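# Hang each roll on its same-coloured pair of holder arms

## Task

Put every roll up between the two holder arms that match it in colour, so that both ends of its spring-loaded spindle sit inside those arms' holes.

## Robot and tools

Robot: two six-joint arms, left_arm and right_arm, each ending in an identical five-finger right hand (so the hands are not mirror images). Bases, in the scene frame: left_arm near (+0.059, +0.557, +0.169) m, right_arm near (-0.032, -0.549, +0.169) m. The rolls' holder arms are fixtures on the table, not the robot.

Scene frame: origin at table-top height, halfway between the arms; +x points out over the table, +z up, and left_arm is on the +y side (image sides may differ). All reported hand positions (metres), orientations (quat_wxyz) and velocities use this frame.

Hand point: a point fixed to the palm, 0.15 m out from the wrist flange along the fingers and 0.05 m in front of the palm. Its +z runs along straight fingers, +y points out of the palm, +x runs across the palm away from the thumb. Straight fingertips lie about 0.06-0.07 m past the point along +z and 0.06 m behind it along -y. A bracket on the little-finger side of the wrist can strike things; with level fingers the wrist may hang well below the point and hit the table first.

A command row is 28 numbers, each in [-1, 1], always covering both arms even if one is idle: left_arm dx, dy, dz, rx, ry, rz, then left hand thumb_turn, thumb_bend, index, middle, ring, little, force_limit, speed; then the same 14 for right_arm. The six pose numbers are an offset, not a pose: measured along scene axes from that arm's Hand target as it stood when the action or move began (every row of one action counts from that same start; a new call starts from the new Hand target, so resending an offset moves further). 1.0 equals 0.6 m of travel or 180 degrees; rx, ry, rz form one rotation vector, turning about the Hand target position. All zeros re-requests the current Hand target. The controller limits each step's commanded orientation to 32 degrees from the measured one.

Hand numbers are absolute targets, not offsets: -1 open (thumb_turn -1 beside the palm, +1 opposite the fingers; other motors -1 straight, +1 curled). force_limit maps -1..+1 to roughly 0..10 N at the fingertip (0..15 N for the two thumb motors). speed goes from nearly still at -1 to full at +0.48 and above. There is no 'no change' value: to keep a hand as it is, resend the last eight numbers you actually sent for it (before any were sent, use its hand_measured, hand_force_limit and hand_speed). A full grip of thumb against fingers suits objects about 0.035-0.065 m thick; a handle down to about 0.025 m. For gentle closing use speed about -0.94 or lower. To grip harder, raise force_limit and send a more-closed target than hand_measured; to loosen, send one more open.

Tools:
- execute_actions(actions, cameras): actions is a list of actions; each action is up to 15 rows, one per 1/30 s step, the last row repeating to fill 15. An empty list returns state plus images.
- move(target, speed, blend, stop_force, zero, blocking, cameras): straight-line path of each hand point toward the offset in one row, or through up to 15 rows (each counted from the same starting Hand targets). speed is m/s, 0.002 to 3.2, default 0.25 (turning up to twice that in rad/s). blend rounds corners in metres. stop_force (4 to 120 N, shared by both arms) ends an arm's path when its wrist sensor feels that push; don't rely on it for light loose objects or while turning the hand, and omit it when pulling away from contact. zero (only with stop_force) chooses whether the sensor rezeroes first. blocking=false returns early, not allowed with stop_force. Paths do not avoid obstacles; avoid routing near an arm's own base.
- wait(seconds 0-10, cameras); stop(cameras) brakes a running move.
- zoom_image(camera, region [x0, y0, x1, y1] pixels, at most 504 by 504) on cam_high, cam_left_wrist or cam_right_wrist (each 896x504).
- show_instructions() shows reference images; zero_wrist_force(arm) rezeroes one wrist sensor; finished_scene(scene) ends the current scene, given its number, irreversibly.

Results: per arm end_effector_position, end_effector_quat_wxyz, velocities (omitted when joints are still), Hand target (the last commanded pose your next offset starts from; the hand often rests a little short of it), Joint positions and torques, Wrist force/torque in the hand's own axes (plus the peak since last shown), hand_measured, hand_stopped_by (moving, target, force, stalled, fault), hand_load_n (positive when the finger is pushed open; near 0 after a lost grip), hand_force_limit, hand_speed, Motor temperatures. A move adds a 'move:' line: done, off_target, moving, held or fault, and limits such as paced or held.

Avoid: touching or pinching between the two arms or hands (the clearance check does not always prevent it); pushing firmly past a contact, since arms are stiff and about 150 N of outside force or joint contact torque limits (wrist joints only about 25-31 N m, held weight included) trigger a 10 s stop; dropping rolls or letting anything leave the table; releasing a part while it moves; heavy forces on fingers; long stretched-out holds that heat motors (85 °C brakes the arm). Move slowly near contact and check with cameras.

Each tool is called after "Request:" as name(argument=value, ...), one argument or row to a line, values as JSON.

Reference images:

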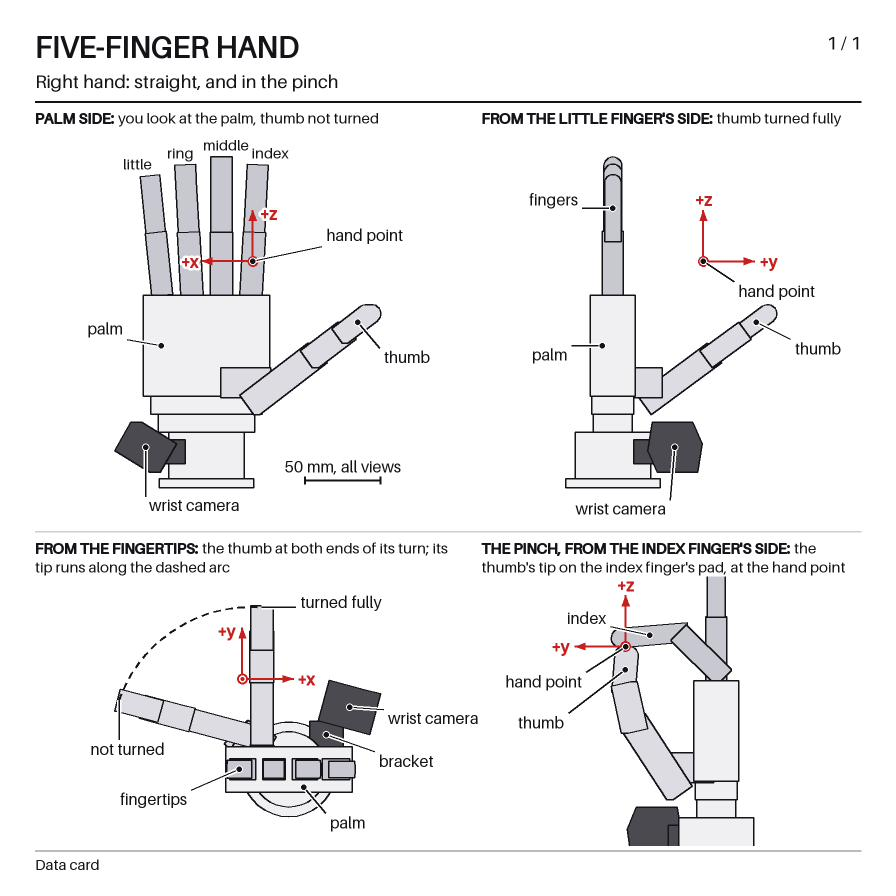

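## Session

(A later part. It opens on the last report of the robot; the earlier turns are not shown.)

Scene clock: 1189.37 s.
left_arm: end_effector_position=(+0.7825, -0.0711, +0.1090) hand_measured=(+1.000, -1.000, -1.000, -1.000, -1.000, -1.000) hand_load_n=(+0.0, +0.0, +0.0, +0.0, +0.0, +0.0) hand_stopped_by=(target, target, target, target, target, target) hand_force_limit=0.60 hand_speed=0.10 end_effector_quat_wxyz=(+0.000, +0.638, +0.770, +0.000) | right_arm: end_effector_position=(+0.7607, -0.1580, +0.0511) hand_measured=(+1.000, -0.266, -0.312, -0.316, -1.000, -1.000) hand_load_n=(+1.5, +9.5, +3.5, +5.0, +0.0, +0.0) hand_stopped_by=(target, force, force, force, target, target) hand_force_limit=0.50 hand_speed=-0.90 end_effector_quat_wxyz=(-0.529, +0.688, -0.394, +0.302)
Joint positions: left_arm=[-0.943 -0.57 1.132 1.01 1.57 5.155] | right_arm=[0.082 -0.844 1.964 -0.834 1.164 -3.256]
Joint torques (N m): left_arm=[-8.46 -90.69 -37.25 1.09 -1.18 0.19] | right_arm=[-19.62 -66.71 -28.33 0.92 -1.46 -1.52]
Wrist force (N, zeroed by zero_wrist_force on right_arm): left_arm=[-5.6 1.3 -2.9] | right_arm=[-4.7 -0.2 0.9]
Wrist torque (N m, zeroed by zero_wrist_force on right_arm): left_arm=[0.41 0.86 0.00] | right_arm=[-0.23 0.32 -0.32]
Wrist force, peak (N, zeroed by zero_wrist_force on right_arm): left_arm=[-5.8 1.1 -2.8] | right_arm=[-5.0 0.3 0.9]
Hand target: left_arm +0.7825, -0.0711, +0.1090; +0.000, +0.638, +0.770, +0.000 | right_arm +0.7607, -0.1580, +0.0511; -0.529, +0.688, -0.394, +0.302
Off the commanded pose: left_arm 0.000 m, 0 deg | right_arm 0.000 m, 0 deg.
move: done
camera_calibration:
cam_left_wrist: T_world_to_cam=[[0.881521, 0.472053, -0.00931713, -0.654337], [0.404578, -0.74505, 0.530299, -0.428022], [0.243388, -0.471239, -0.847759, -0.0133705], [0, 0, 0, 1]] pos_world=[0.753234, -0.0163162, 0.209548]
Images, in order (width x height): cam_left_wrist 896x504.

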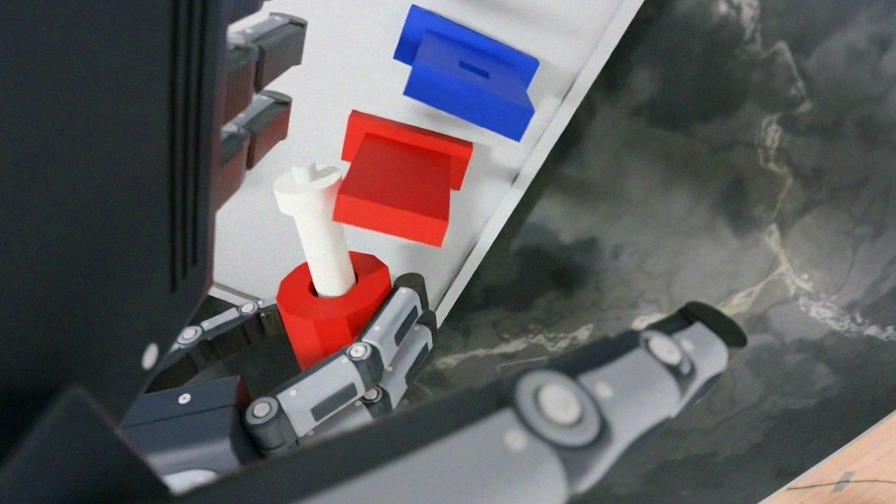

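Request:
move(
  target=[0.0157, -0.0256, 0, 0, 0, 0, 1, -1, -1, -1, -1, -1, 0.6, 0.1, 0, 0, 0, 0, 0, 0, 1, 0.45, 0.25, 0.25, -1, -1, 0.5, -0.9],
  speed=0.015,
  stop_force=4,
  cameras=["cam_left_wrist", "cam_right_wrist"],
)

Request:
zoom_image(
  camera="cam_left_wrist",
  region=[220, 60, 470, 260],
)

Scene clock: 1192.60 s.
left_arm: end_effector_position=(+0.7891, -0.0819, +0.1090) hand_measured=(+1.000, -1.000, -1.000, -1.000, -1.000, -1.000) hand_load_n=(+0.0, +0.0, +1.0, +0.0, +0.0, +0.0) hand_stopped_by=(target, target, target, target, target, target) hand_force_limit=0.60 hand_speed=0.10 end_effector_quat_wxyz=(+0.000, +0.638, +0.770, +0.000) | right_arm: end_effector_position=(+0.7607, -0.1580, +0.0511) hand_measured=(+1.000, -0.266, -0.312, -0.316, -1.000, -1.000) hand_load_n=(+1.5, +9.5, +3.0, +5.0, +0.0, +0.0) hand_stopped_by=(target, force, force, force, target, target) hand_force_limit=0.50 hand_speed=-0.90 end_effector_quat_wxyz=(-0.529, +0.688, -0.394, +0.302)
Joint positions: left_arm=[-0.944 -0.551 1.092 1.03 1.57 5.154] | right_arm=[0.082 -0.844 1.964 -0.834 1.164 -3.256]
Joint torques (N m): left_arm=[8.89 -110.03 -25.96 0.87 -1.21 0.31] | right_arm=[-17.94 -66.28 -26.53 1.1 -1.62 -1.43]
Wrist force (N, zeroed by zero_wrist_force on right_arm): left_arm=[-7.0 -3.7 -2.7] | right_arm=[-4.2 0.2 0.2]
Wrist torque (N m, zeroed by zero_wrist_force on right_arm): left_arm=[0.69 0.67 -0.06] | right_arm=[-0.13 0.28 -0.29]
Wrist force, peak (N, zeroed by zero_wrist_force on right_arm): left_arm=[-7.4 -4.0 -3.0] | right_arm=[-5.0 0.6 1.1]
Hand target: left_arm +0.7891, -0.0819, +0.1090; +0.000, +0.638, +0.770, +0.000 (not the last commanded pose) | right_arm +0.7607, -0.1580, +0.0511; -0.529, +0.688, -0.394, +0.302
Off the commanded pose: left_arm 0.005 m, 0 deg | right_arm 0.000 m, 0 deg.
move: contact (left_arm)
camera_calibration:
cam_left_wrist: T_world_to_cam=[[0.88152, 0.472054, -0.00931762, -0.655056], [0.404579, -0.745049, 0.530299, -0.438739], [0.243388, -0.471239, -0.847759, -0.0200662], [0, 0, 0, 1]] pos_world=[0.759834, -0.0271162, 0.209548]
cam_right_wrist: T_world_to_cam=[[-0.108545, -0.314039, -0.943185, 0.0873694], [-0.88396, 0.464554, -0.0529474, 0.754177], [0.454788, 0.827991, -0.328023, -0.0858954], [0, 0, 0, 1]] pos_world=[0.71521, -0.251798, 0.0941615]
Images, in order (width x height): cam_left_wrist 896x504, cam_right_wrist 896x504.

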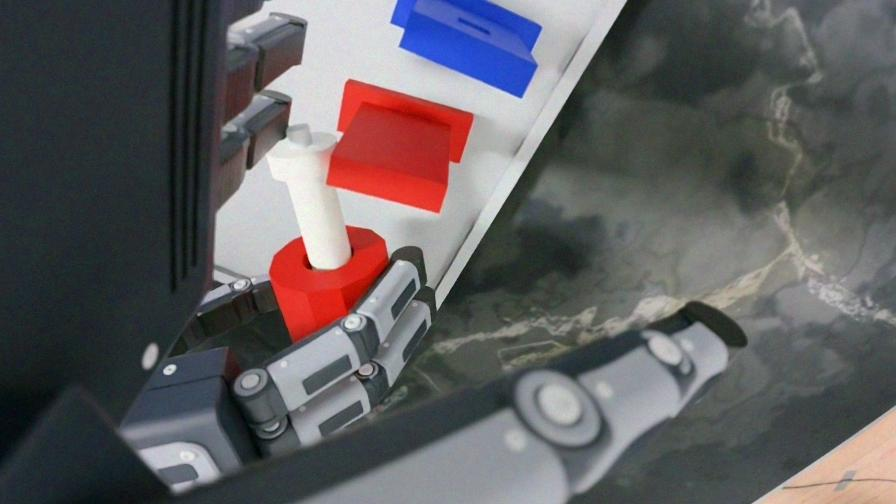

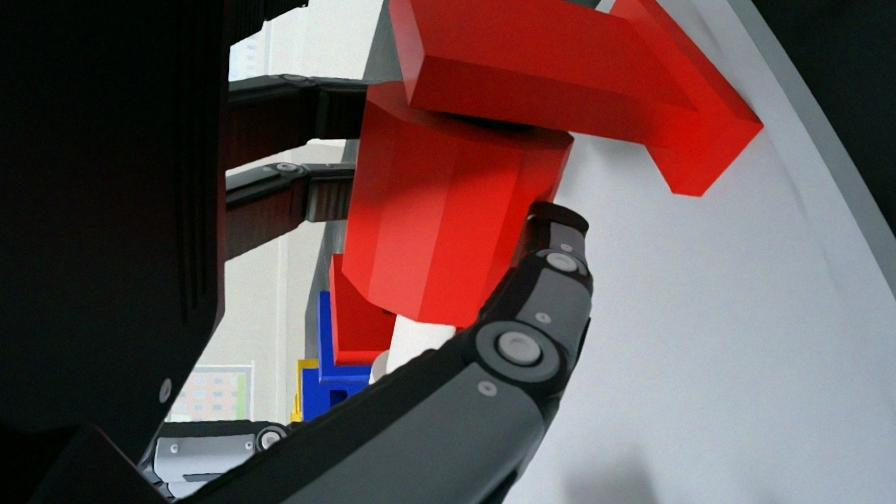

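Scaled by 2.016 from the camera's 896x504 image, which has a finer 1280x720 frame.

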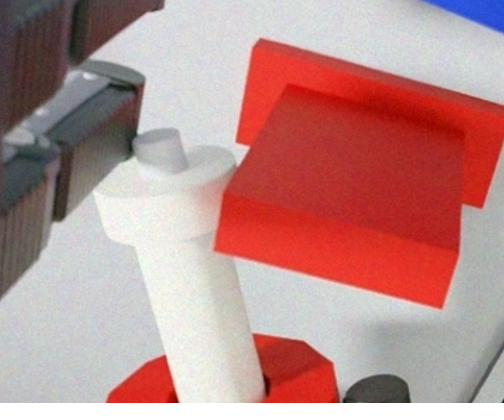

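Request:
move(
  target=[
    [-0.0038, -0.0004, 0, 0, 0, 0, 1, -1, -1, -1, -1, -1, 0.6, 0.1, 0, 0, 0, 0, 0, 0, 1, 0.45, 0.25, 0.25, -1, -1, 0.5, -0.9],
    [0.0058, -0.0161, 0, 0, 0, 0, 1, -1, -1, -1, -1, -1, 0.6, 0.1, 0, 0, 0, 0, 0, 0, 1, 0.45, 0.25, 0.25, -1, -1, 0.5, -0.9],
  ],
  speed=0.015,
  stop_force=4.5,
  cameras=["cam_left_wrist"],
)

Request:
zoom_image(
  camera="cam_left_wrist",
  region=[220, 60, 470, 260],
)

Scene clock: 1195.10 s.
left_arm: end_effector_position=(+0.7882, -0.0818, +0.1090) hand_measured=(+1.000, -1.000, -1.000, -1.000, -1.000, -1.000) hand_load_n=(+0.0, +0.0, +0.0, +0.0, +0.0, +0.0) hand_stopped_by=(target, target, target, target, target, target) hand_force_limit=0.60 hand_speed=0.10 end_effector_quat_wxyz=(+0.000, +0.638, +0.770, +0.000) | right_arm: end_effector_position=(+0.7607, -0.1580, +0.0511) hand_measured=(+1.000, -0.266, -0.312, -0.316, -1.000, -1.000) hand_load_n=(+1.5, +9.0, +3.0, +5.0, +0.0, +0.0) hand_stopped_by=(target, force, force, force, target, target) hand_force_limit=0.50 hand_speed=-0.90 end_effector_quat_wxyz=(-0.529, +0.688, -0.394, +0.302)
Joint positions: left_arm=[-0.945 -0.552 1.094 1.029 1.57 5.153] | right_arm=[0.082 -0.844 1.964 -0.834 1.164 -3.256]
Joint torques (N m): left_arm=[14.28 -93.34 -38.47 7.11 -0.99 0.75] | right_arm=[-16.8 -69.11 -23.67 1.2 -1.51 -1.49]
Wrist force (N, zeroed by zero_wrist_force on right_arm): left_arm=[-5.2 0.2 -3.3] | right_arm=[-3.8 0.1 0.5]
Wrist torque (N m, zeroed by zero_wrist_force on right_arm): left_arm=[0.46 0.80 0.02] | right_arm=[-0.12 0.25 -0.28]
Wrist force, peak (N, zeroed by zero_wrist_force on right_arm): left_arm=[-7.5 -4.1 -2.8] | right_arm=[-4.8 0.1 0.7]
Hand target: left_arm +0.7882, -0.0818, +0.1090; +0.000, +0.638, +0.770, +0.000 (not the last commanded pose) | right_arm +0.7607, -0.1580, +0.0511; -0.529, +0.688, -0.394, +0.302
Off the commanded pose: left_arm 0.011 m, 0 deg | right_arm 0.000 m, 0 deg.
move: contact (left_arm); path passed 0 of 2 targets
camera_calibration:
cam_left_wrist: T_world_to_cam=[[0.881485, 0.47212, -0.00936555, -0.654407], [0.404657, -0.745008, 0.530298, -0.438324], [0.243387, -0.471239, -0.84776, -0.0197763], [0, 0, 0, 1]] pos_world=[0.759034, -0.0269162, 0.209548]
Images, in order (width x height): cam_left_wrist 896x504.

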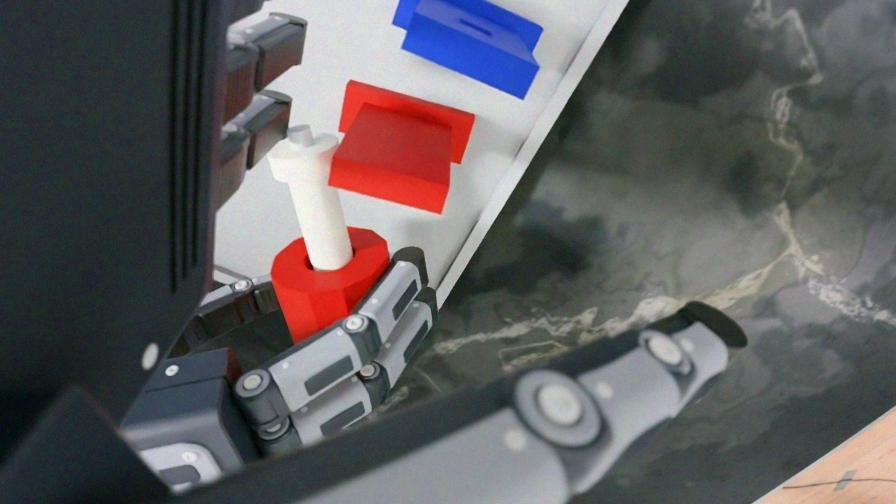

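Scaled by 2.016 from the camera's 896x504 image, which has a finer 1280x720 frame.

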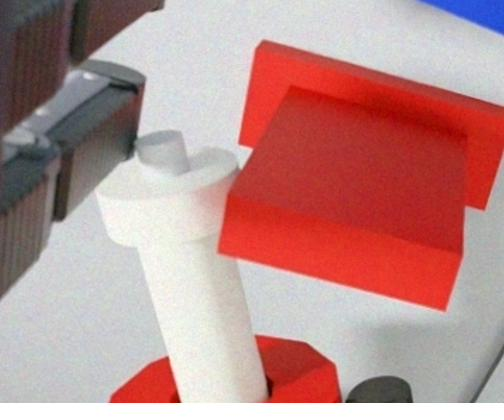

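Request:
move(
  target=[
    [-0.0016, -0.0002, 0, 0, 0, 0, 1, -1, -1, -1, -1, -1, 0.6, 0.1, 0, 0, 0, 0, 0, 0, 1, 0.45, 0.25, 0.25, -1, -1, 0.5, -0.9],
    [0.0089, -0.0172, 0, 0, 0, 0, 1, -1, -1, -1, -1, -1, 0.6, 0.1, 0, 0, 0, 0, 0, 0, 1, 0.45, 0.25, 0.25, -1, -1, 0.5, -0.9],
  ],
  speed=0.015,
  stop_force=4.5,
  cameras=["cam_left_wrist"],
)

Request:
zoom_image(
  camera="cam_left_wrist",
  region=[220, 60, 470, 260],
)

Scene clock: 1197.03 s.
left_arm: end_effector_position=(+0.7892, -0.0851, +0.1090) hand_measured=(+1.000, -1.000, -1.000, -1.000, -1.000, -1.000) hand_load_n=(+0.0, +0.0, +0.5, +0.0, +0.0, +0.0) hand_stopped_by=(target, target, target, target, target, target) hand_force_limit=0.60 hand_speed=0.10 end_effector_quat_wxyz=(+0.000, +0.638, +0.770, +0.000) | right_arm: end_effector_position=(+0.7607, -0.1580, +0.0511) hand_measured=(+1.000, -0.266, -0.312, -0.316, -1.000, -1.000) hand_load_n=(+1.5, +9.0, +3.0, +5.0, +0.0, +0.0) hand_stopped_by=(target, force, force, force, target, target) hand_force_limit=0.50 hand_speed=-0.90 end_effector_quat_wxyz=(-0.529, +0.688, -0.394, +0.302)
Joint positions: left_arm=[-0.946 -0.547 1.084 1.034 1.57 5.151] | right_arm=[0.082 -0.844 1.964 -0.834 1.164 -3.256]
Joint torques (N m): left_arm=[13.53 -111.78 -27.28 0.31 -1.32 0.12] | right_arm=[-17.61 -70.11 -21.36 0.8 -1.63 -1.59]
Wrist force (N, zeroed by zero_wrist_force on right_arm): left_arm=[-2.9 -1.4 -2.5] | right_arm=[-2.8 0.4 0.9]
Wrist torque (N m, zeroed by zero_wrist_force on right_arm): left_arm=[0.56 0.97 0.16] | right_arm=[-0.16 0.23 -0.26]
Wrist force, peak (N, zeroed by zero_wrist_force on right_arm): left_arm=[-5.5 0.3 -3.2] | right_arm=[-4.8 0.1 0.5]
Hand target: left_arm +0.7893, -0.0850, +0.1090; +0.000, +0.638, +0.770, +0.000 (not the last commanded pose) | right_arm +0.7607, -0.1580, +0.0511; -0.529, +0.688, -0.394, +0.302
Off the commanded pose: left_arm 0.008 m, 0 deg | right_arm 0.000 m, 0 deg.
move: contact (left_arm); path passed 1 of 2 targets
camera_calibration:
cam_left_wrist: T_world_to_cam=[[0.881485, 0.47212, -0.00936555, -0.65373], [0.404657, -0.745008, 0.530298, -0.441188], [0.243387, -0.471239, -0.84776, -0.0215748], [0, 0, 0, 1]] pos_world=[0.760034, -0.0302162, 0.209548]
Images, in order (width x height): cam_left_wrist 896x504.

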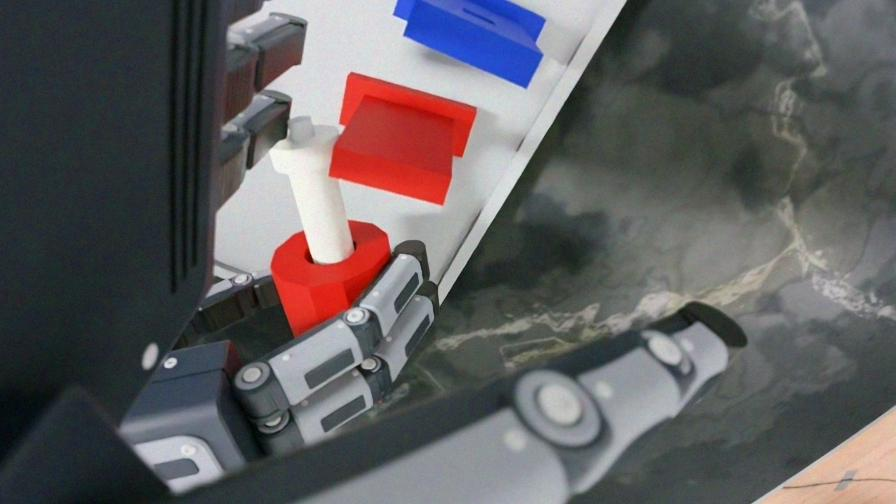

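Scaled by 2.016 from the camera's 896x504 image, which has a finer 1280x720 frame.

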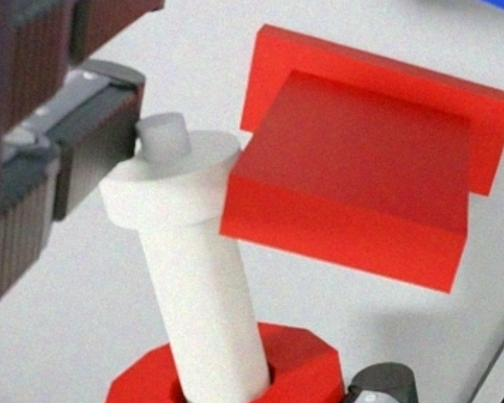

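Request:
move(
  target=[0.0087, -0.0142, 0, 0, 0, 0, 1, -1, -1, -1, -1, -1, 0.6, 0.1, 0, 0, 0, 0, 0, 0, 1, 0.45, 0.25, 0.25, -1, -1, 0.5, -0.9],
  speed=0.012,
  stop_force=8,
  cameras=["cam_left_wrist", "cam_right_wrist"],
)

Request:
zoom_image(
  camera="cam_left_wrist",
  region=[220, 60, 470, 260],
)

Scene clock: 1200.33 s.
left_arm: end_effector_position=(+0.7945, -0.0936, +0.1090) hand_measured=(+1.000, -1.000, -1.000, -1.000, -1.000, -1.000) hand_load_n=(+0.0, +0.0, +0.5, +0.0, +0.0, +0.0) hand_stopped_by=(target, target, target, target, target, target) hand_force_limit=0.60 hand_speed=0.10 end_effector_quat_wxyz=(+0.000, +0.638, +0.770, +0.000) | right_arm: end_effector_position=(+0.7607, -0.1580, +0.0511) hand_measured=(+1.000, -0.266, -0.312, -0.316, -1.000, -1.000) hand_load_n=(+1.0, +9.5, +3.0, +5.0, +0.0, +0.0) hand_stopped_by=(target, force, force, force, target, target) hand_force_limit=0.50 hand_speed=-0.90 end_effector_quat_wxyz=(-0.529, +0.688, -0.394, +0.302)
Joint positions: left_arm=[-0.947 -0.532 1.052 1.051 1.57 5.151] | right_arm=[0.082 -0.844 1.964 -0.834 1.164 -3.256]
Joint torques (N m): left_arm=[-21.93 -97.28 -43.02 3.21 -1.71 -2.98] | right_arm=[-13.26 -70.59 -17.03 0.75 -1.46 -1.45]
Wrist force (N, zeroed by zero_wrist_force on right_arm): left_arm=[2.7 -3.1 -3.3] | right_arm=[-2.2 1.2 1.8]
Wrist torque (N m, zeroed by zero_wrist_force on right_arm): left_arm=[0.65 1.27 0.46] | right_arm=[-0.20 0.31 -0.27]
Wrist force, peak (N, zeroed by zero_wrist_force on right_arm): left_arm=[-0.6 -5.2 -3.3] | right_arm=[-3.6 0.4 1.1]
Hand target: left_arm +0.7945, -0.0936, +0.1090; +0.000, +0.638, +0.770, +0.000 | right_arm +0.7607, -0.1580, +0.0511; -0.529, +0.688, -0.394, +0.302
Off the commanded pose: left_arm 0.000 m, 0 deg | right_arm 0.000 m, 0 deg.
move: done
camera_calibration:
cam_left_wrist: T_world_to_cam=[[0.881463, 0.472162, -0.00929139, -0.654298], [0.404649, -0.744988, 0.530332, -0.449624], [0.243481, -0.471228, -0.847739, -0.0269219], [0, 0, 0, 1]] pos_world=[0.765234, -0.0387163, 0.209548]
cam_right_wrist: T_world_to_cam=[[-0.108545, -0.314039, -0.943185, 0.0873694], [-0.88396, 0.464554, -0.0529474, 0.754177], [0.454788, 0.827991, -0.328023, -0.0858954], [0, 0, 0, 1]] pos_world=[0.71521, -0.251798, 0.0941615]
Images, in order (width x height): cam_left_wrist 896x504, cam_right_wrist 896x504.

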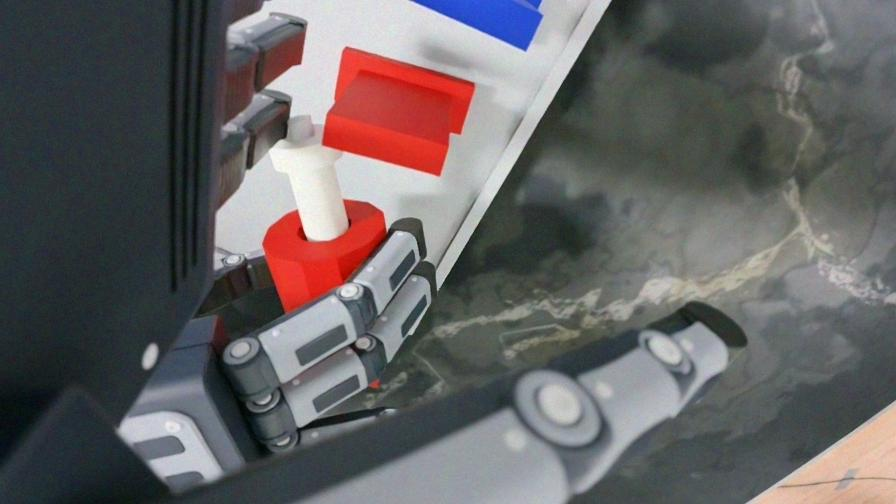

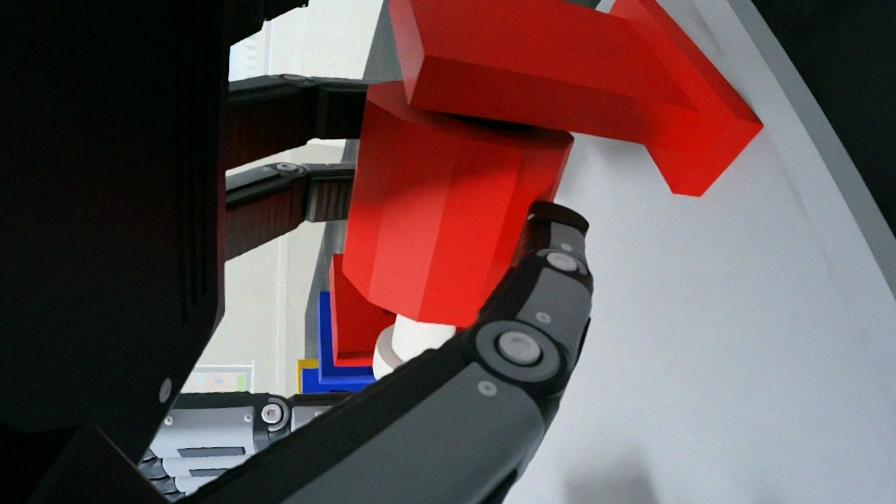

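Scaled by 2.016 from the camera's 896x504 image, which has a finer 1280x720 frame.

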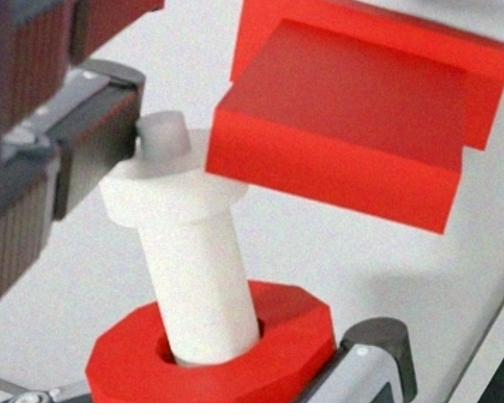

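Request:
move(
  target=[0.0009, -0.0017, 0, 0, 0, 0, 1, -1, -1, -1, -1, -1, 0.6, 0.1, 0, 0, 0, 0, 0, 0, 1, 0.45, 0.25, 0.25, -1, -1, 0.5, -0.9],
  speed=0.008,
  stop_force=5,
)

Scene clock: 1204.70 s.
left_arm: end_effector_position=(+0.7950, -0.0946, +0.1090) hand_measured=(+1.000, -1.000, -1.000, -1.000, -1.000, -1.000) hand_load_n=(+0.0, +0.0, +1.0, +0.0, +0.0, +0.0) hand_stopped_by=(target, target, target, target, target, target) hand_force_limit=0.60 hand_speed=0.10 end_effector_quat_wxyz=(+0.000, +0.638, +0.770, +0.000) | right_arm: end_effector_position=(+0.7607, -0.1580, +0.0511) hand_measured=(+1.000, -0.266, -0.312, -0.316, -1.000, -1.000) hand_load_n=(+1.0, +9.0, +3.0, +5.5, +0.0, +0.0) hand_stopped_by=(target, force, force, force, target, target) hand_force_limit=0.50 hand_speed=-0.90 end_effector_quat_wxyz=(-0.529, +0.688, -0.394, +0.302)
Joint positions: left_arm=[-0.947 -0.53 1.048 1.053 1.57 5.15] | right_arm=[0.082 -0.844 1.964 -0.834 1.164 -3.256]
Joint torques (N m): left_arm=[-22.73 -96.18 -42.92 3.09 -1.66 -2.97] | right_arm=[-9.33 -69.99 -15.07 0.65 -1.46 -1.38]
Wrist force (N, zeroed by zero_wrist_force on right_arm): left_arm=[3.6 -3.2 -3.1] | right_arm=[-2.3 1.1 1.4]
Wrist torque (N m, zeroed by zero_wrist_force on right_arm): left_arm=[0.67 1.22 0.52] | right_arm=[-0.19 0.32 -0.27]
Wrist force, peak (N, zeroed by zero_wrist_force on right_arm): left_arm=[3.5 -3.5 -3.1] | right_arm=[-2.2 1.9 2.2]
Hand target: left_arm +0.7950, -0.0946, +0.1090; +0.000, +0.638, +0.770, +0.000 | right_arm +0.7607, -0.1580, +0.0511; -0.529, +0.688, -0.394, +0.302
Off the commanded pose: left_arm 0.000 m, 0 deg | right_arm 0.000 m, 0 deg.
move: done

Request:
move(
  target=[0.0009, -0.0017, 0, 0, 0, 0, 1, -1, -1, -1, -1, -1, 0.6, 0.1, 0, 0, 0, 0, 0, 0, 1, 0.45, 0.25, 0.25, -1, -1, 0.5, -0.9],
  speed=0.008,
  stop_force=5,
  cameras=["cam_left_wrist"],
)

Request:
zoom_image(
  camera="cam_left_wrist",
  region=[220, 60, 470, 260],
)

Scene clock: 1206.37 s.
left_arm: end_effector_position=(+0.7956, -0.0956, +0.1090) hand_measured=(+1.000, -1.000, -1.000, -1.000, -1.000, -1.000) hand_load_n=(+0.0, +0.0, +0.5, +0.0, +0.0, +0.0) hand_stopped_by=(target, target, target, target, target, target) hand_force_limit=0.60 hand_speed=0.10 end_effector_quat_wxyz=(+0.000, +0.638, +0.770, +0.000) | right_arm: end_effector_position=(+0.7607, -0.1580, +0.0511) hand_measured=(+1.000, -0.266, -0.312, -0.316, -1.000, -1.000) hand_load_n=(+1.0, +9.0, +3.0, +5.0, +0.0, +0.0) hand_stopped_by=(target, force, force, force, target, target) hand_force_limit=0.50 hand_speed=-0.90 end_effector_quat_wxyz=(-0.529, +0.688, -0.394, +0.302)
Joint positions: left_arm=[-0.947 -0.528 1.044 1.055 1.57 5.15] | right_arm=[0.082 -0.844 1.964 -0.834 1.164 -3.256]
Joint torques (N m): left_arm=[-21.96 -97.95 -43.64 2.55 -1.47 -3.37] | right_arm=[-4.8 -72.64 -15.04 0.71 -1.32 -1.43]
Wrist force (N, zeroed by zero_wrist_force on right_arm): left_arm=[3.7 -3.3 -3.1] | right_arm=[-2.8 1.0 1.6]
Wrist torque (N m, zeroed by zero_wrist_force on right_arm): left_arm=[0.69 1.28 0.53] | right_arm=[-0.23 0.36 -0.30]
Wrist force, peak (N, zeroed by zero_wrist_force on right_arm): left_arm=[3.9 -3.3 -3.9] | right_arm=[-2.7 1.4 1.8]
Hand target: left_arm +0.7956, -0.0956, +0.1090; +0.000, +0.638, +0.770, +0.000 | right_arm +0.7607, -0.1580, +0.0511; -0.529, +0.688, -0.394, +0.302
Off the commanded pose: left_arm 0.000 m, 0 deg | right_arm 0.000 m, 0 deg.
move: done
camera_calibration:
cam_left_wrist: T_world_to_cam=[[0.881463, 0.472162, -0.00929139, -0.654323], [0.404649, -0.744988, 0.530332, -0.451559], [0.243481, -0.471228, -0.847739, -0.0281322], [0, 0, 0, 1]] pos_world=[0.766334, -0.0407163, 0.209548]
Images, in order (width x height): cam_left_wrist 896x504.

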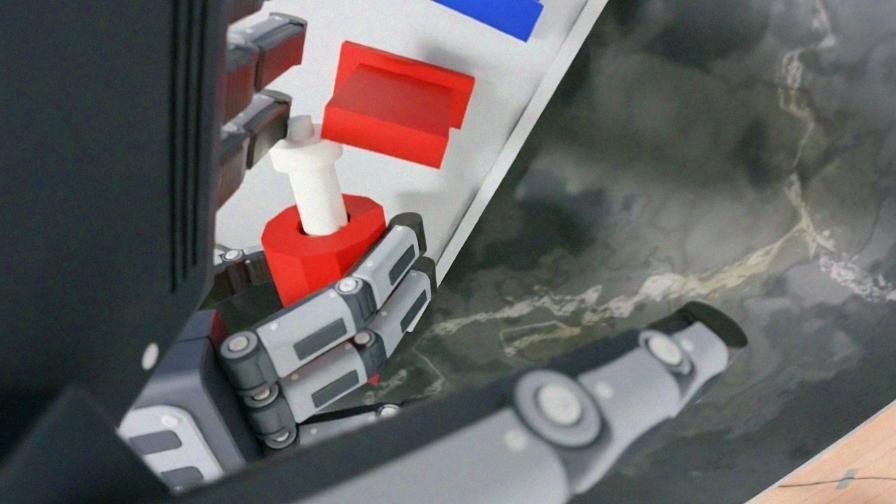

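Scaled by 2.016 from the camera's 896x504 image, which has a finer 1280x720 frame.

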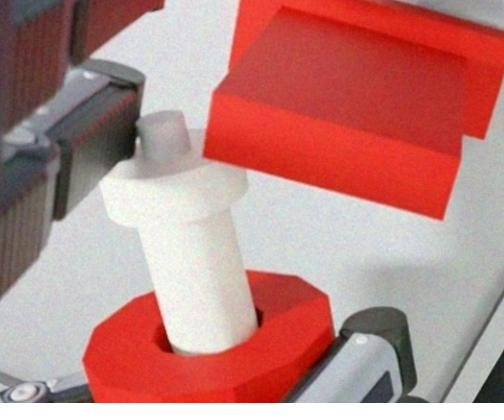

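Request:
move(
  target=[0.0105, 0.0053, 0, 0, 0, 0, 1, -1, -1, -1, -1, -1, 0.6, 0.1, 0.0042, 0.0043, 0, 0, 0, -0.0278, 1, 0.45, 0.25, 0.25, -1, -1, 0.5, -0.9],
  speed=0.01,
  stop_force=10,
  cameras=["cam_left_wrist", "cam_right_wrist"],
)

Request:
zoom_image(
  camera="cam_left_wrist",
  region=[220, 60, 470, 260],
)

Request:
zoom_image(
  camera="cam_right_wrist",
  region=[380, 0, 640, 150],
)

Scene clock: 1208.97 s.
left_arm: end_effector_position=(+0.7958, -0.0955, +0.1090) hand_measured=(+1.000, -1.000, -1.000, -1.000, -1.000, -1.000) hand_load_n=(+0.0, +0.0, +0.5, +0.0, +0.0, +0.0) hand_stopped_by=(target, target, target, target, target, target) hand_force_limit=0.60 hand_speed=0.10 end_effector_quat_wxyz=(+0.000, +0.638, +0.770, +0.000) | right_arm: end_effector_position=(+0.7607, -0.1581, +0.0511) hand_measured=(+1.000, -0.266, -0.312, -0.316, -1.000, -1.000) hand_load_n=(+1.0, +9.0, +3.0, +5.0, +0.0, +0.0) hand_stopped_by=(target, force, force, force, target, target) hand_force_limit=0.50 hand_speed=-0.90 end_effector_quat_wxyz=(-0.529, +0.688, -0.394, +0.302)
Joint positions: left_arm=[-0.947 -0.528 1.044 1.055 1.57 5.151] | right_arm=[0.082 -0.844 1.964 -0.834 1.165 -3.256]
Joint torques (N m): left_arm=[7.95 -96.29 -43.4 2.8 -1.76 0.38] | right_arm=[-15.28 -76.66 -21.7 1.18 -1.63 -1.21]
Wrist force (N, zeroed by zero_wrist_force on right_arm): left_arm=[3.5 -3.5 -3.1] | right_arm=[-1.5 1.9 2.0]
Wrist torque (N m, zeroed by zero_wrist_force on right_arm): left_arm=[0.65 1.24 0.51] | right_arm=[-0.10 0.27 -0.23]
Wrist force, peak (N, zeroed by zero_wrist_force on right_arm): left_arm=[3.8 -4.0 -3.5] | right_arm=[-1.6 2.1 2.7]
Hand target: left_arm +0.7958, -0.0955, +0.1090; +0.000, +0.638, +0.770, +0.000 (not the last commanded pose) | right_arm +0.7608, -0.1581, +0.0511; -0.529, +0.688, -0.394, +0.302 (not the last commanded pose)
Off the commanded pose: left_arm 0.007 m, 0 deg | right_arm 0.004 m, 5 deg.
move: held (right_arm; a check stopped the path), off_target (left_arm; braked when a check withheld steps of right_arm); limits=held
pose unreachable (right arm): on one or more control steps of this call, first in action 0 (counted from 0), this arm could not follow its commanded pose, so it was not sent that pose on those steps. It may still have moved: this result reports where it is.
cause: moving toward the commanded pose would bring a part of the arm too close to another arm (a part of this arm just beyond joint 4 (wrist 1) and a part of the left arm just beyond its joint 3 (elbow), 4 mm apart when this arm was first held).
camera_calibration:
cam_left_wrist: T_world_to_cam=[[0.881463, 0.472162, -0.00929139, -0.654635], [0.404649, -0.744988, 0.530332, -0.451606], [0.243481, -0.471228, -0.847739, -0.0281581], [0, 0, 0, 1]] pos_world=[0.766634, -0.0406163, 0.209548]
cam_right_wrist: T_world_to_cam=[[-0.108838, -0.314054, -0.943146, 0.0875401], [-0.883609, 0.465223, -0.0529448, 0.75414], [0.455401, 0.82761, -0.328135, -0.0863348], [0, 0, 0, 1]] pos_world=[0.71521, -0.2519, 0.0941614]
Images, in order (width x height): cam_left_wrist 896x504, cam_right_wrist 896x504.

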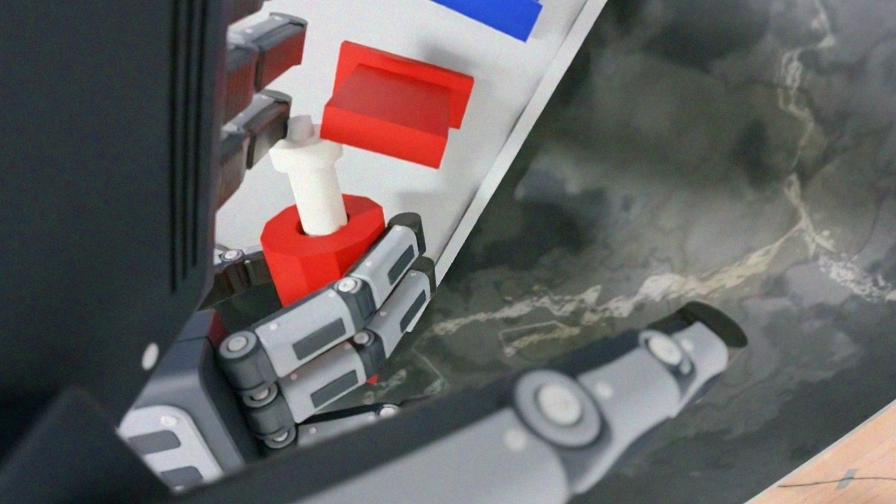

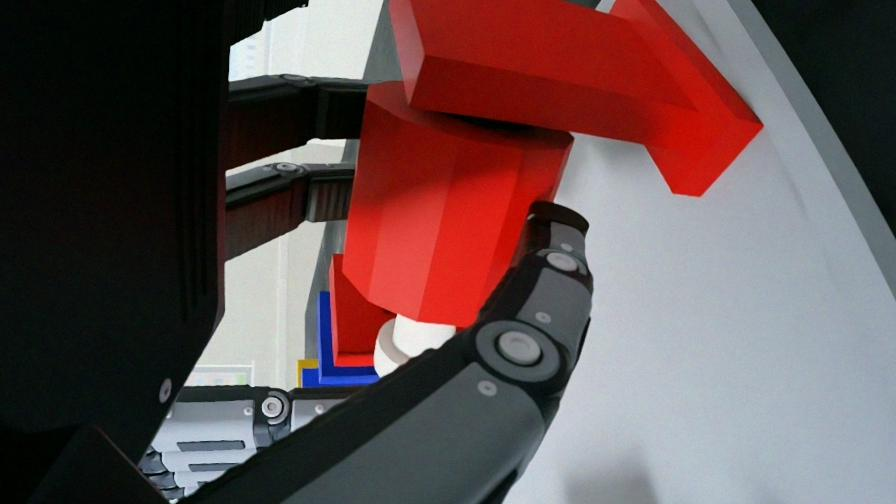

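Scaled by 2.016 from the camera's 896x504 image, which has a finer 1280x720 frame.

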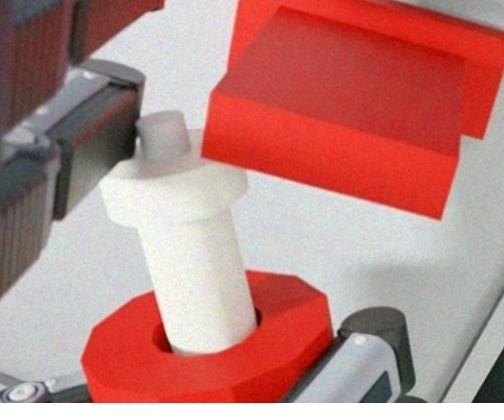

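Scaled by 1.938 from the camera's 896x504 image, which has a finer 1280x720 frame.

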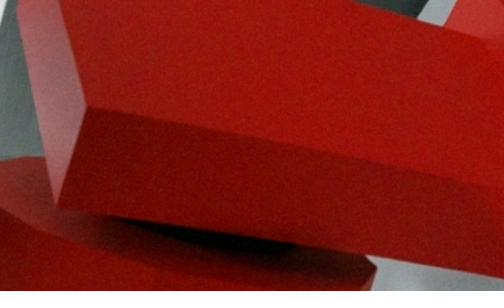

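Request:
move(
  target=[0, 0, 0, 0, 0, 0, 1, -1, -1, -1, -1, -1, 0.6, 0.1, 0.001, 0.0006, -0.0024, 0.0169, -0.0287, 0, 1, 0.45, 0.25, 0.25, -1, -1, 0.5, -0.9],
  speed=0.03,
  cameras=["cam_left_wrist", "cam_right_wrist"],
)

Scene clock: 1220.67 s.
left_arm: end_effector_position=(+0.7958, -0.0955, +0.1090) hand_measured=(+1.000, -1.000, -1.000, -1.000, -1.000, -1.000) hand_load_n=(+0.0, +0.0, +0.5, +0.0, +0.0, +0.0) hand_stopped_by=(target, target, target, target, target, target) hand_force_limit=0.60 hand_speed=0.10 end_effector_quat_wxyz=(+0.000, +0.638, +0.770, +0.000) | right_arm: end_effector_position=(+0.7614, -0.1578, +0.0497) hand_measured=(+1.000, -0.266, -0.312, -0.316, -1.000, -1.000) hand_load_n=(+2.0, +9.0, +3.5, +4.5, +0.0, +0.0) hand_stopped_by=(target, force, force, force, target, target) hand_force_limit=0.50 hand_speed=-0.90 end_effector_quat_wxyz=(-0.564, +0.660, -0.378, +0.322)
Joint positions: left_arm=[-0.947 -0.528 1.044 1.055 1.57 5.151] | right_arm=[0.074 -0.823 2.008 -1.014 1.148 -3.212]
Joint torques (N m): left_arm=[9.03 -101.95 -41.12 2.77 -1.32 0.62] | right_arm=[-18.62 -64.93 -10.04 -5.12 -1.65 1.8]
Wrist force (N, zeroed by zero_wrist_force on right_arm): left_arm=[3.0 -2.7 -2.6] | right_arm=[-4.0 -0.1 -0.6]
Wrist torque (N m, zeroed by zero_wrist_force on right_arm): left_arm=[0.66 1.28 0.50] | right_arm=[-0.08 0.29 -0.31]
Wrist force, peak (N, zeroed by zero_wrist_force on right_arm): left_arm=[3.3 -3.8 -3.4] | right_arm=[-4.6 -0.2 -0.2]
Hand target: left_arm +0.7958, -0.0955, +0.1090; +0.000, +0.638, +0.770, +0.000 | right_arm +0.7614, -0.1578, +0.0496; -0.564, +0.660, -0.378, +0.322
Off the commanded pose: left_arm 0.000 m, 0 deg | right_arm 0.000 m, 0 deg.
move: done
camera_calibration:
cam_left_wrist: T_world_to_cam=[[0.881463, 0.472162, -0.00929139, -0.654635], [0.404649, -0.744988, 0.530332, -0.451606], [0.243481, -0.471228, -0.847739, -0.0281581], [0, 0, 0, 1]] pos_world=[0.766634, -0.0406163, 0.209548]
cam_right_wrist: T_world_to_cam=[[-0.0228591, -0.2634, -0.964416, 0.0300134], [-0.876399, 0.469448, -0.107442, 0.752357], [0.481043, 0.842757, -0.241574, -0.108842], [0, 0, 0, 1]] pos_world=[0.712408, -0.253559, 0.0834866]
Images, in order (width x height): cam_left_wrist 896x504, cam_right_wrist 896x504.

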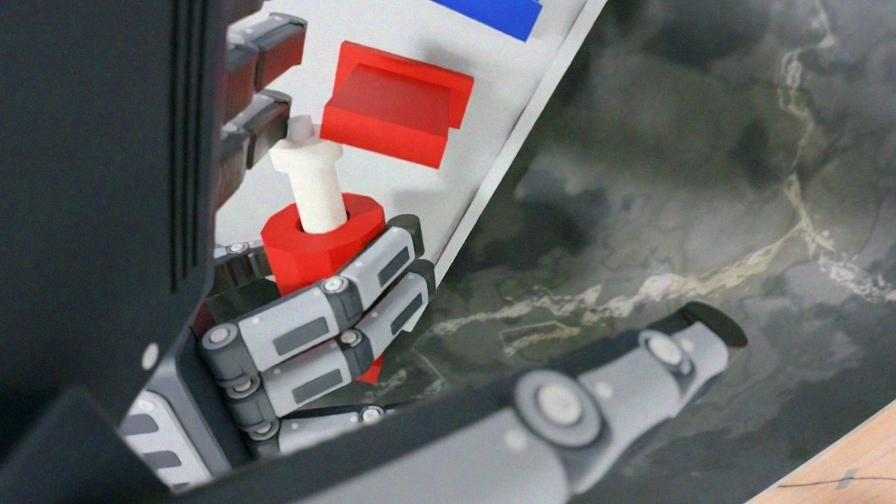

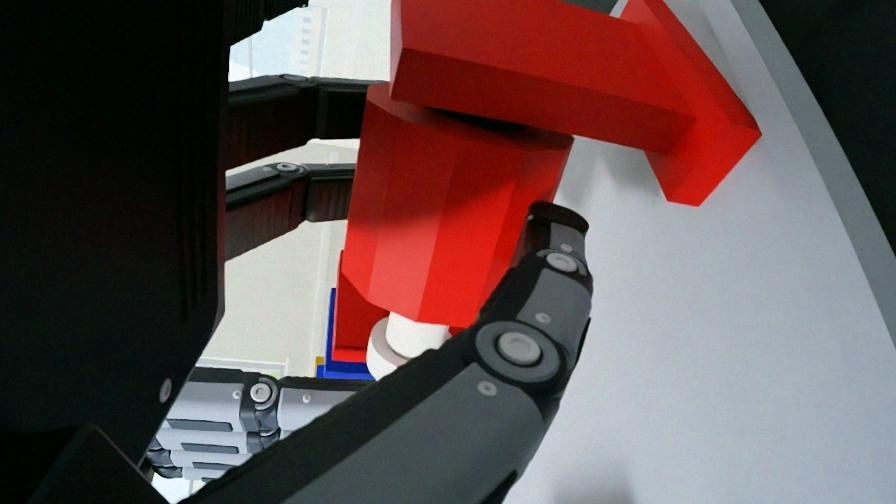

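Request:
move(
  target=[0.0105, 0.0053, 0, 0, 0, 0, 1, -1, -1, -1, -1, -1, 0.6, 0.1, 0.0042, 0.0042, 0, 0, 0, -0.0278, 1, 0.45, 0.25, 0.25, -1, -1, 0.5, -0.9],
  speed=0.01,
  stop_force=10,
  cameras=["cam_left_wrist", "cam_right_wrist"],
)

Request:
zoom_image(
  camera="cam_left_wrist",
  region=[220, 60, 470, 260],
)

Scene clock: 1226.23 s.
left_arm: end_effector_position=(+0.8021, -0.0923, +0.1090) hand_measured=(+1.000, -1.000, -1.000, -1.000, -1.000, -1.000) hand_load_n=(+0.0, +0.0, +0.5, +0.0, +0.0, +0.0) hand_stopped_by=(target, target, target, target, target, target) hand_force_limit=0.60 hand_speed=0.10 end_effector_quat_wxyz=(+0.000, +0.638, +0.770, +0.000) | right_arm: end_effector_position=(+0.7639, -0.1552, +0.0496) hand_measured=(+1.000, -0.266, -0.312, -0.316, -1.000, -1.000) hand_load_n=(+1.0, +9.0, +3.5, +5.0, +0.0, +0.0) hand_stopped_by=(target, force, force, force, target, target) hand_force_limit=0.50 hand_speed=-0.90 end_effector_quat_wxyz=(-0.549, +0.643, -0.406, +0.347)
Joint positions: left_arm=[-0.939 -0.524 1.035 1.059 1.57 5.158] | right_arm=[0.11 -0.824 2.013 -1.024 1.269 -3.19]
Joint torques (N m): left_arm=[9.77 -99.3 -45.51 0.99 -1.66 0.93] | right_arm=[19.71 -84.39 -8.56 -4.75 1.52 2]
Wrist force (N, zeroed by zero_wrist_force on right_arm): left_arm=[7.9 -4.4 -3.0] | right_arm=[-1.8 -0.3 0.7]
Wrist torque (N m, zeroed by zero_wrist_force on right_arm): left_arm=[0.71 1.49 0.78] | right_arm=[-0.15 0.25 -0.36]
Wrist force, peak (N, zeroed by zero_wrist_force on right_arm): left_arm=[7.9 -4.6 -3.7] | right_arm=[-4.1 -0.4 -0.6]
Hand target: left_arm +0.8021, -0.0923, +0.1090; +0.000, +0.638, +0.770, +0.000 | right_arm +0.7639, -0.1552, +0.0496; -0.549, +0.643, -0.406, +0.347
Off the commanded pose: left_arm 0.000 m, 0 deg | right_arm 0.000 m, 0 deg.
move: done
camera_calibration:
cam_left_wrist: T_world_to_cam=[[0.881463, 0.472162, -0.00929139, -0.661699], [0.404649, -0.744988, 0.530332, -0.451771], [0.243481, -0.471228, -0.847739, -0.0281841], [0, 0, 0, 1]] pos_world=[0.772934, -0.0374163, 0.209548]
cam_right_wrist: T_world_to_cam=[[-0.045612, -0.260383, -0.964428, 0.0485932], [-0.832068, 0.544144, -0.10756, 0.73112], [0.552794, 0.797564, -0.241476, -0.174], [0, 0, 0, 1]] pos_world=[0.706744, -0.246406, 0.0834868]
Images, in order (width x height): cam_left_wrist 896x504, cam_right_wrist 896x504.

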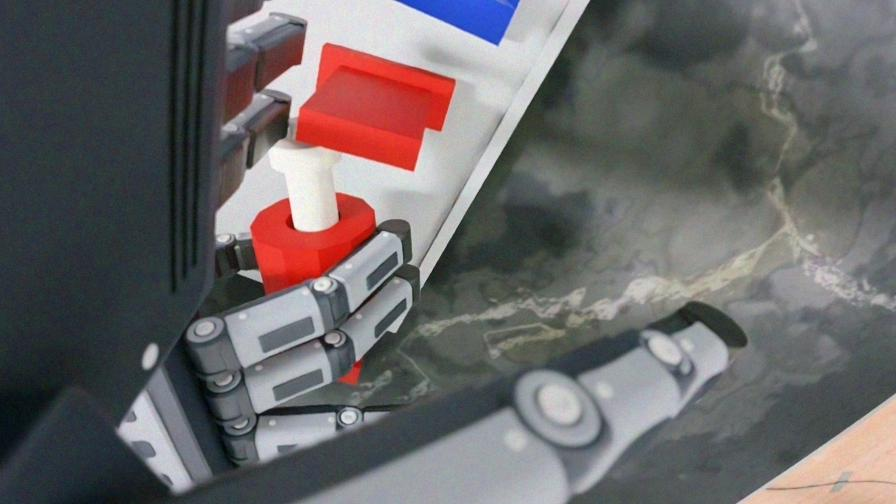

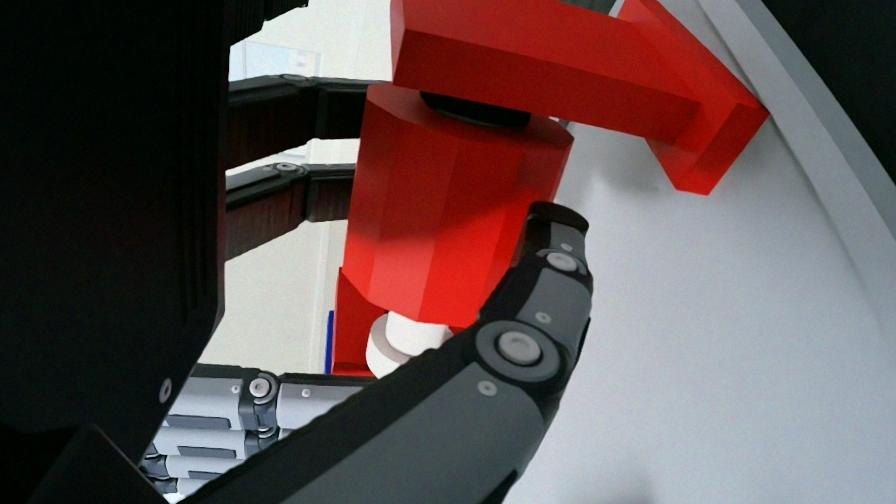

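Scaled by 2.016 from the camera's 896x504 image, which has a finer 1280x720 frame.

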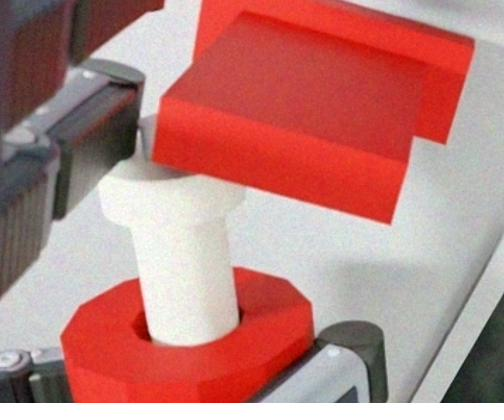

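Request:
zoom_image(
  camera="cam_right_wrist",
  region=[380, 60, 600, 170],
)

Scaled by 2.291 from the camera's 896x504 image, which has a finer 1280x720 frame.

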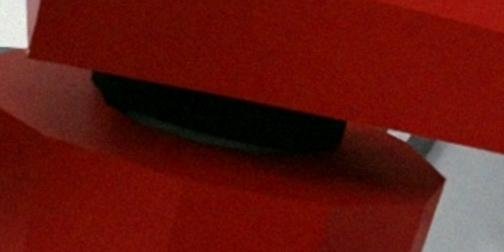

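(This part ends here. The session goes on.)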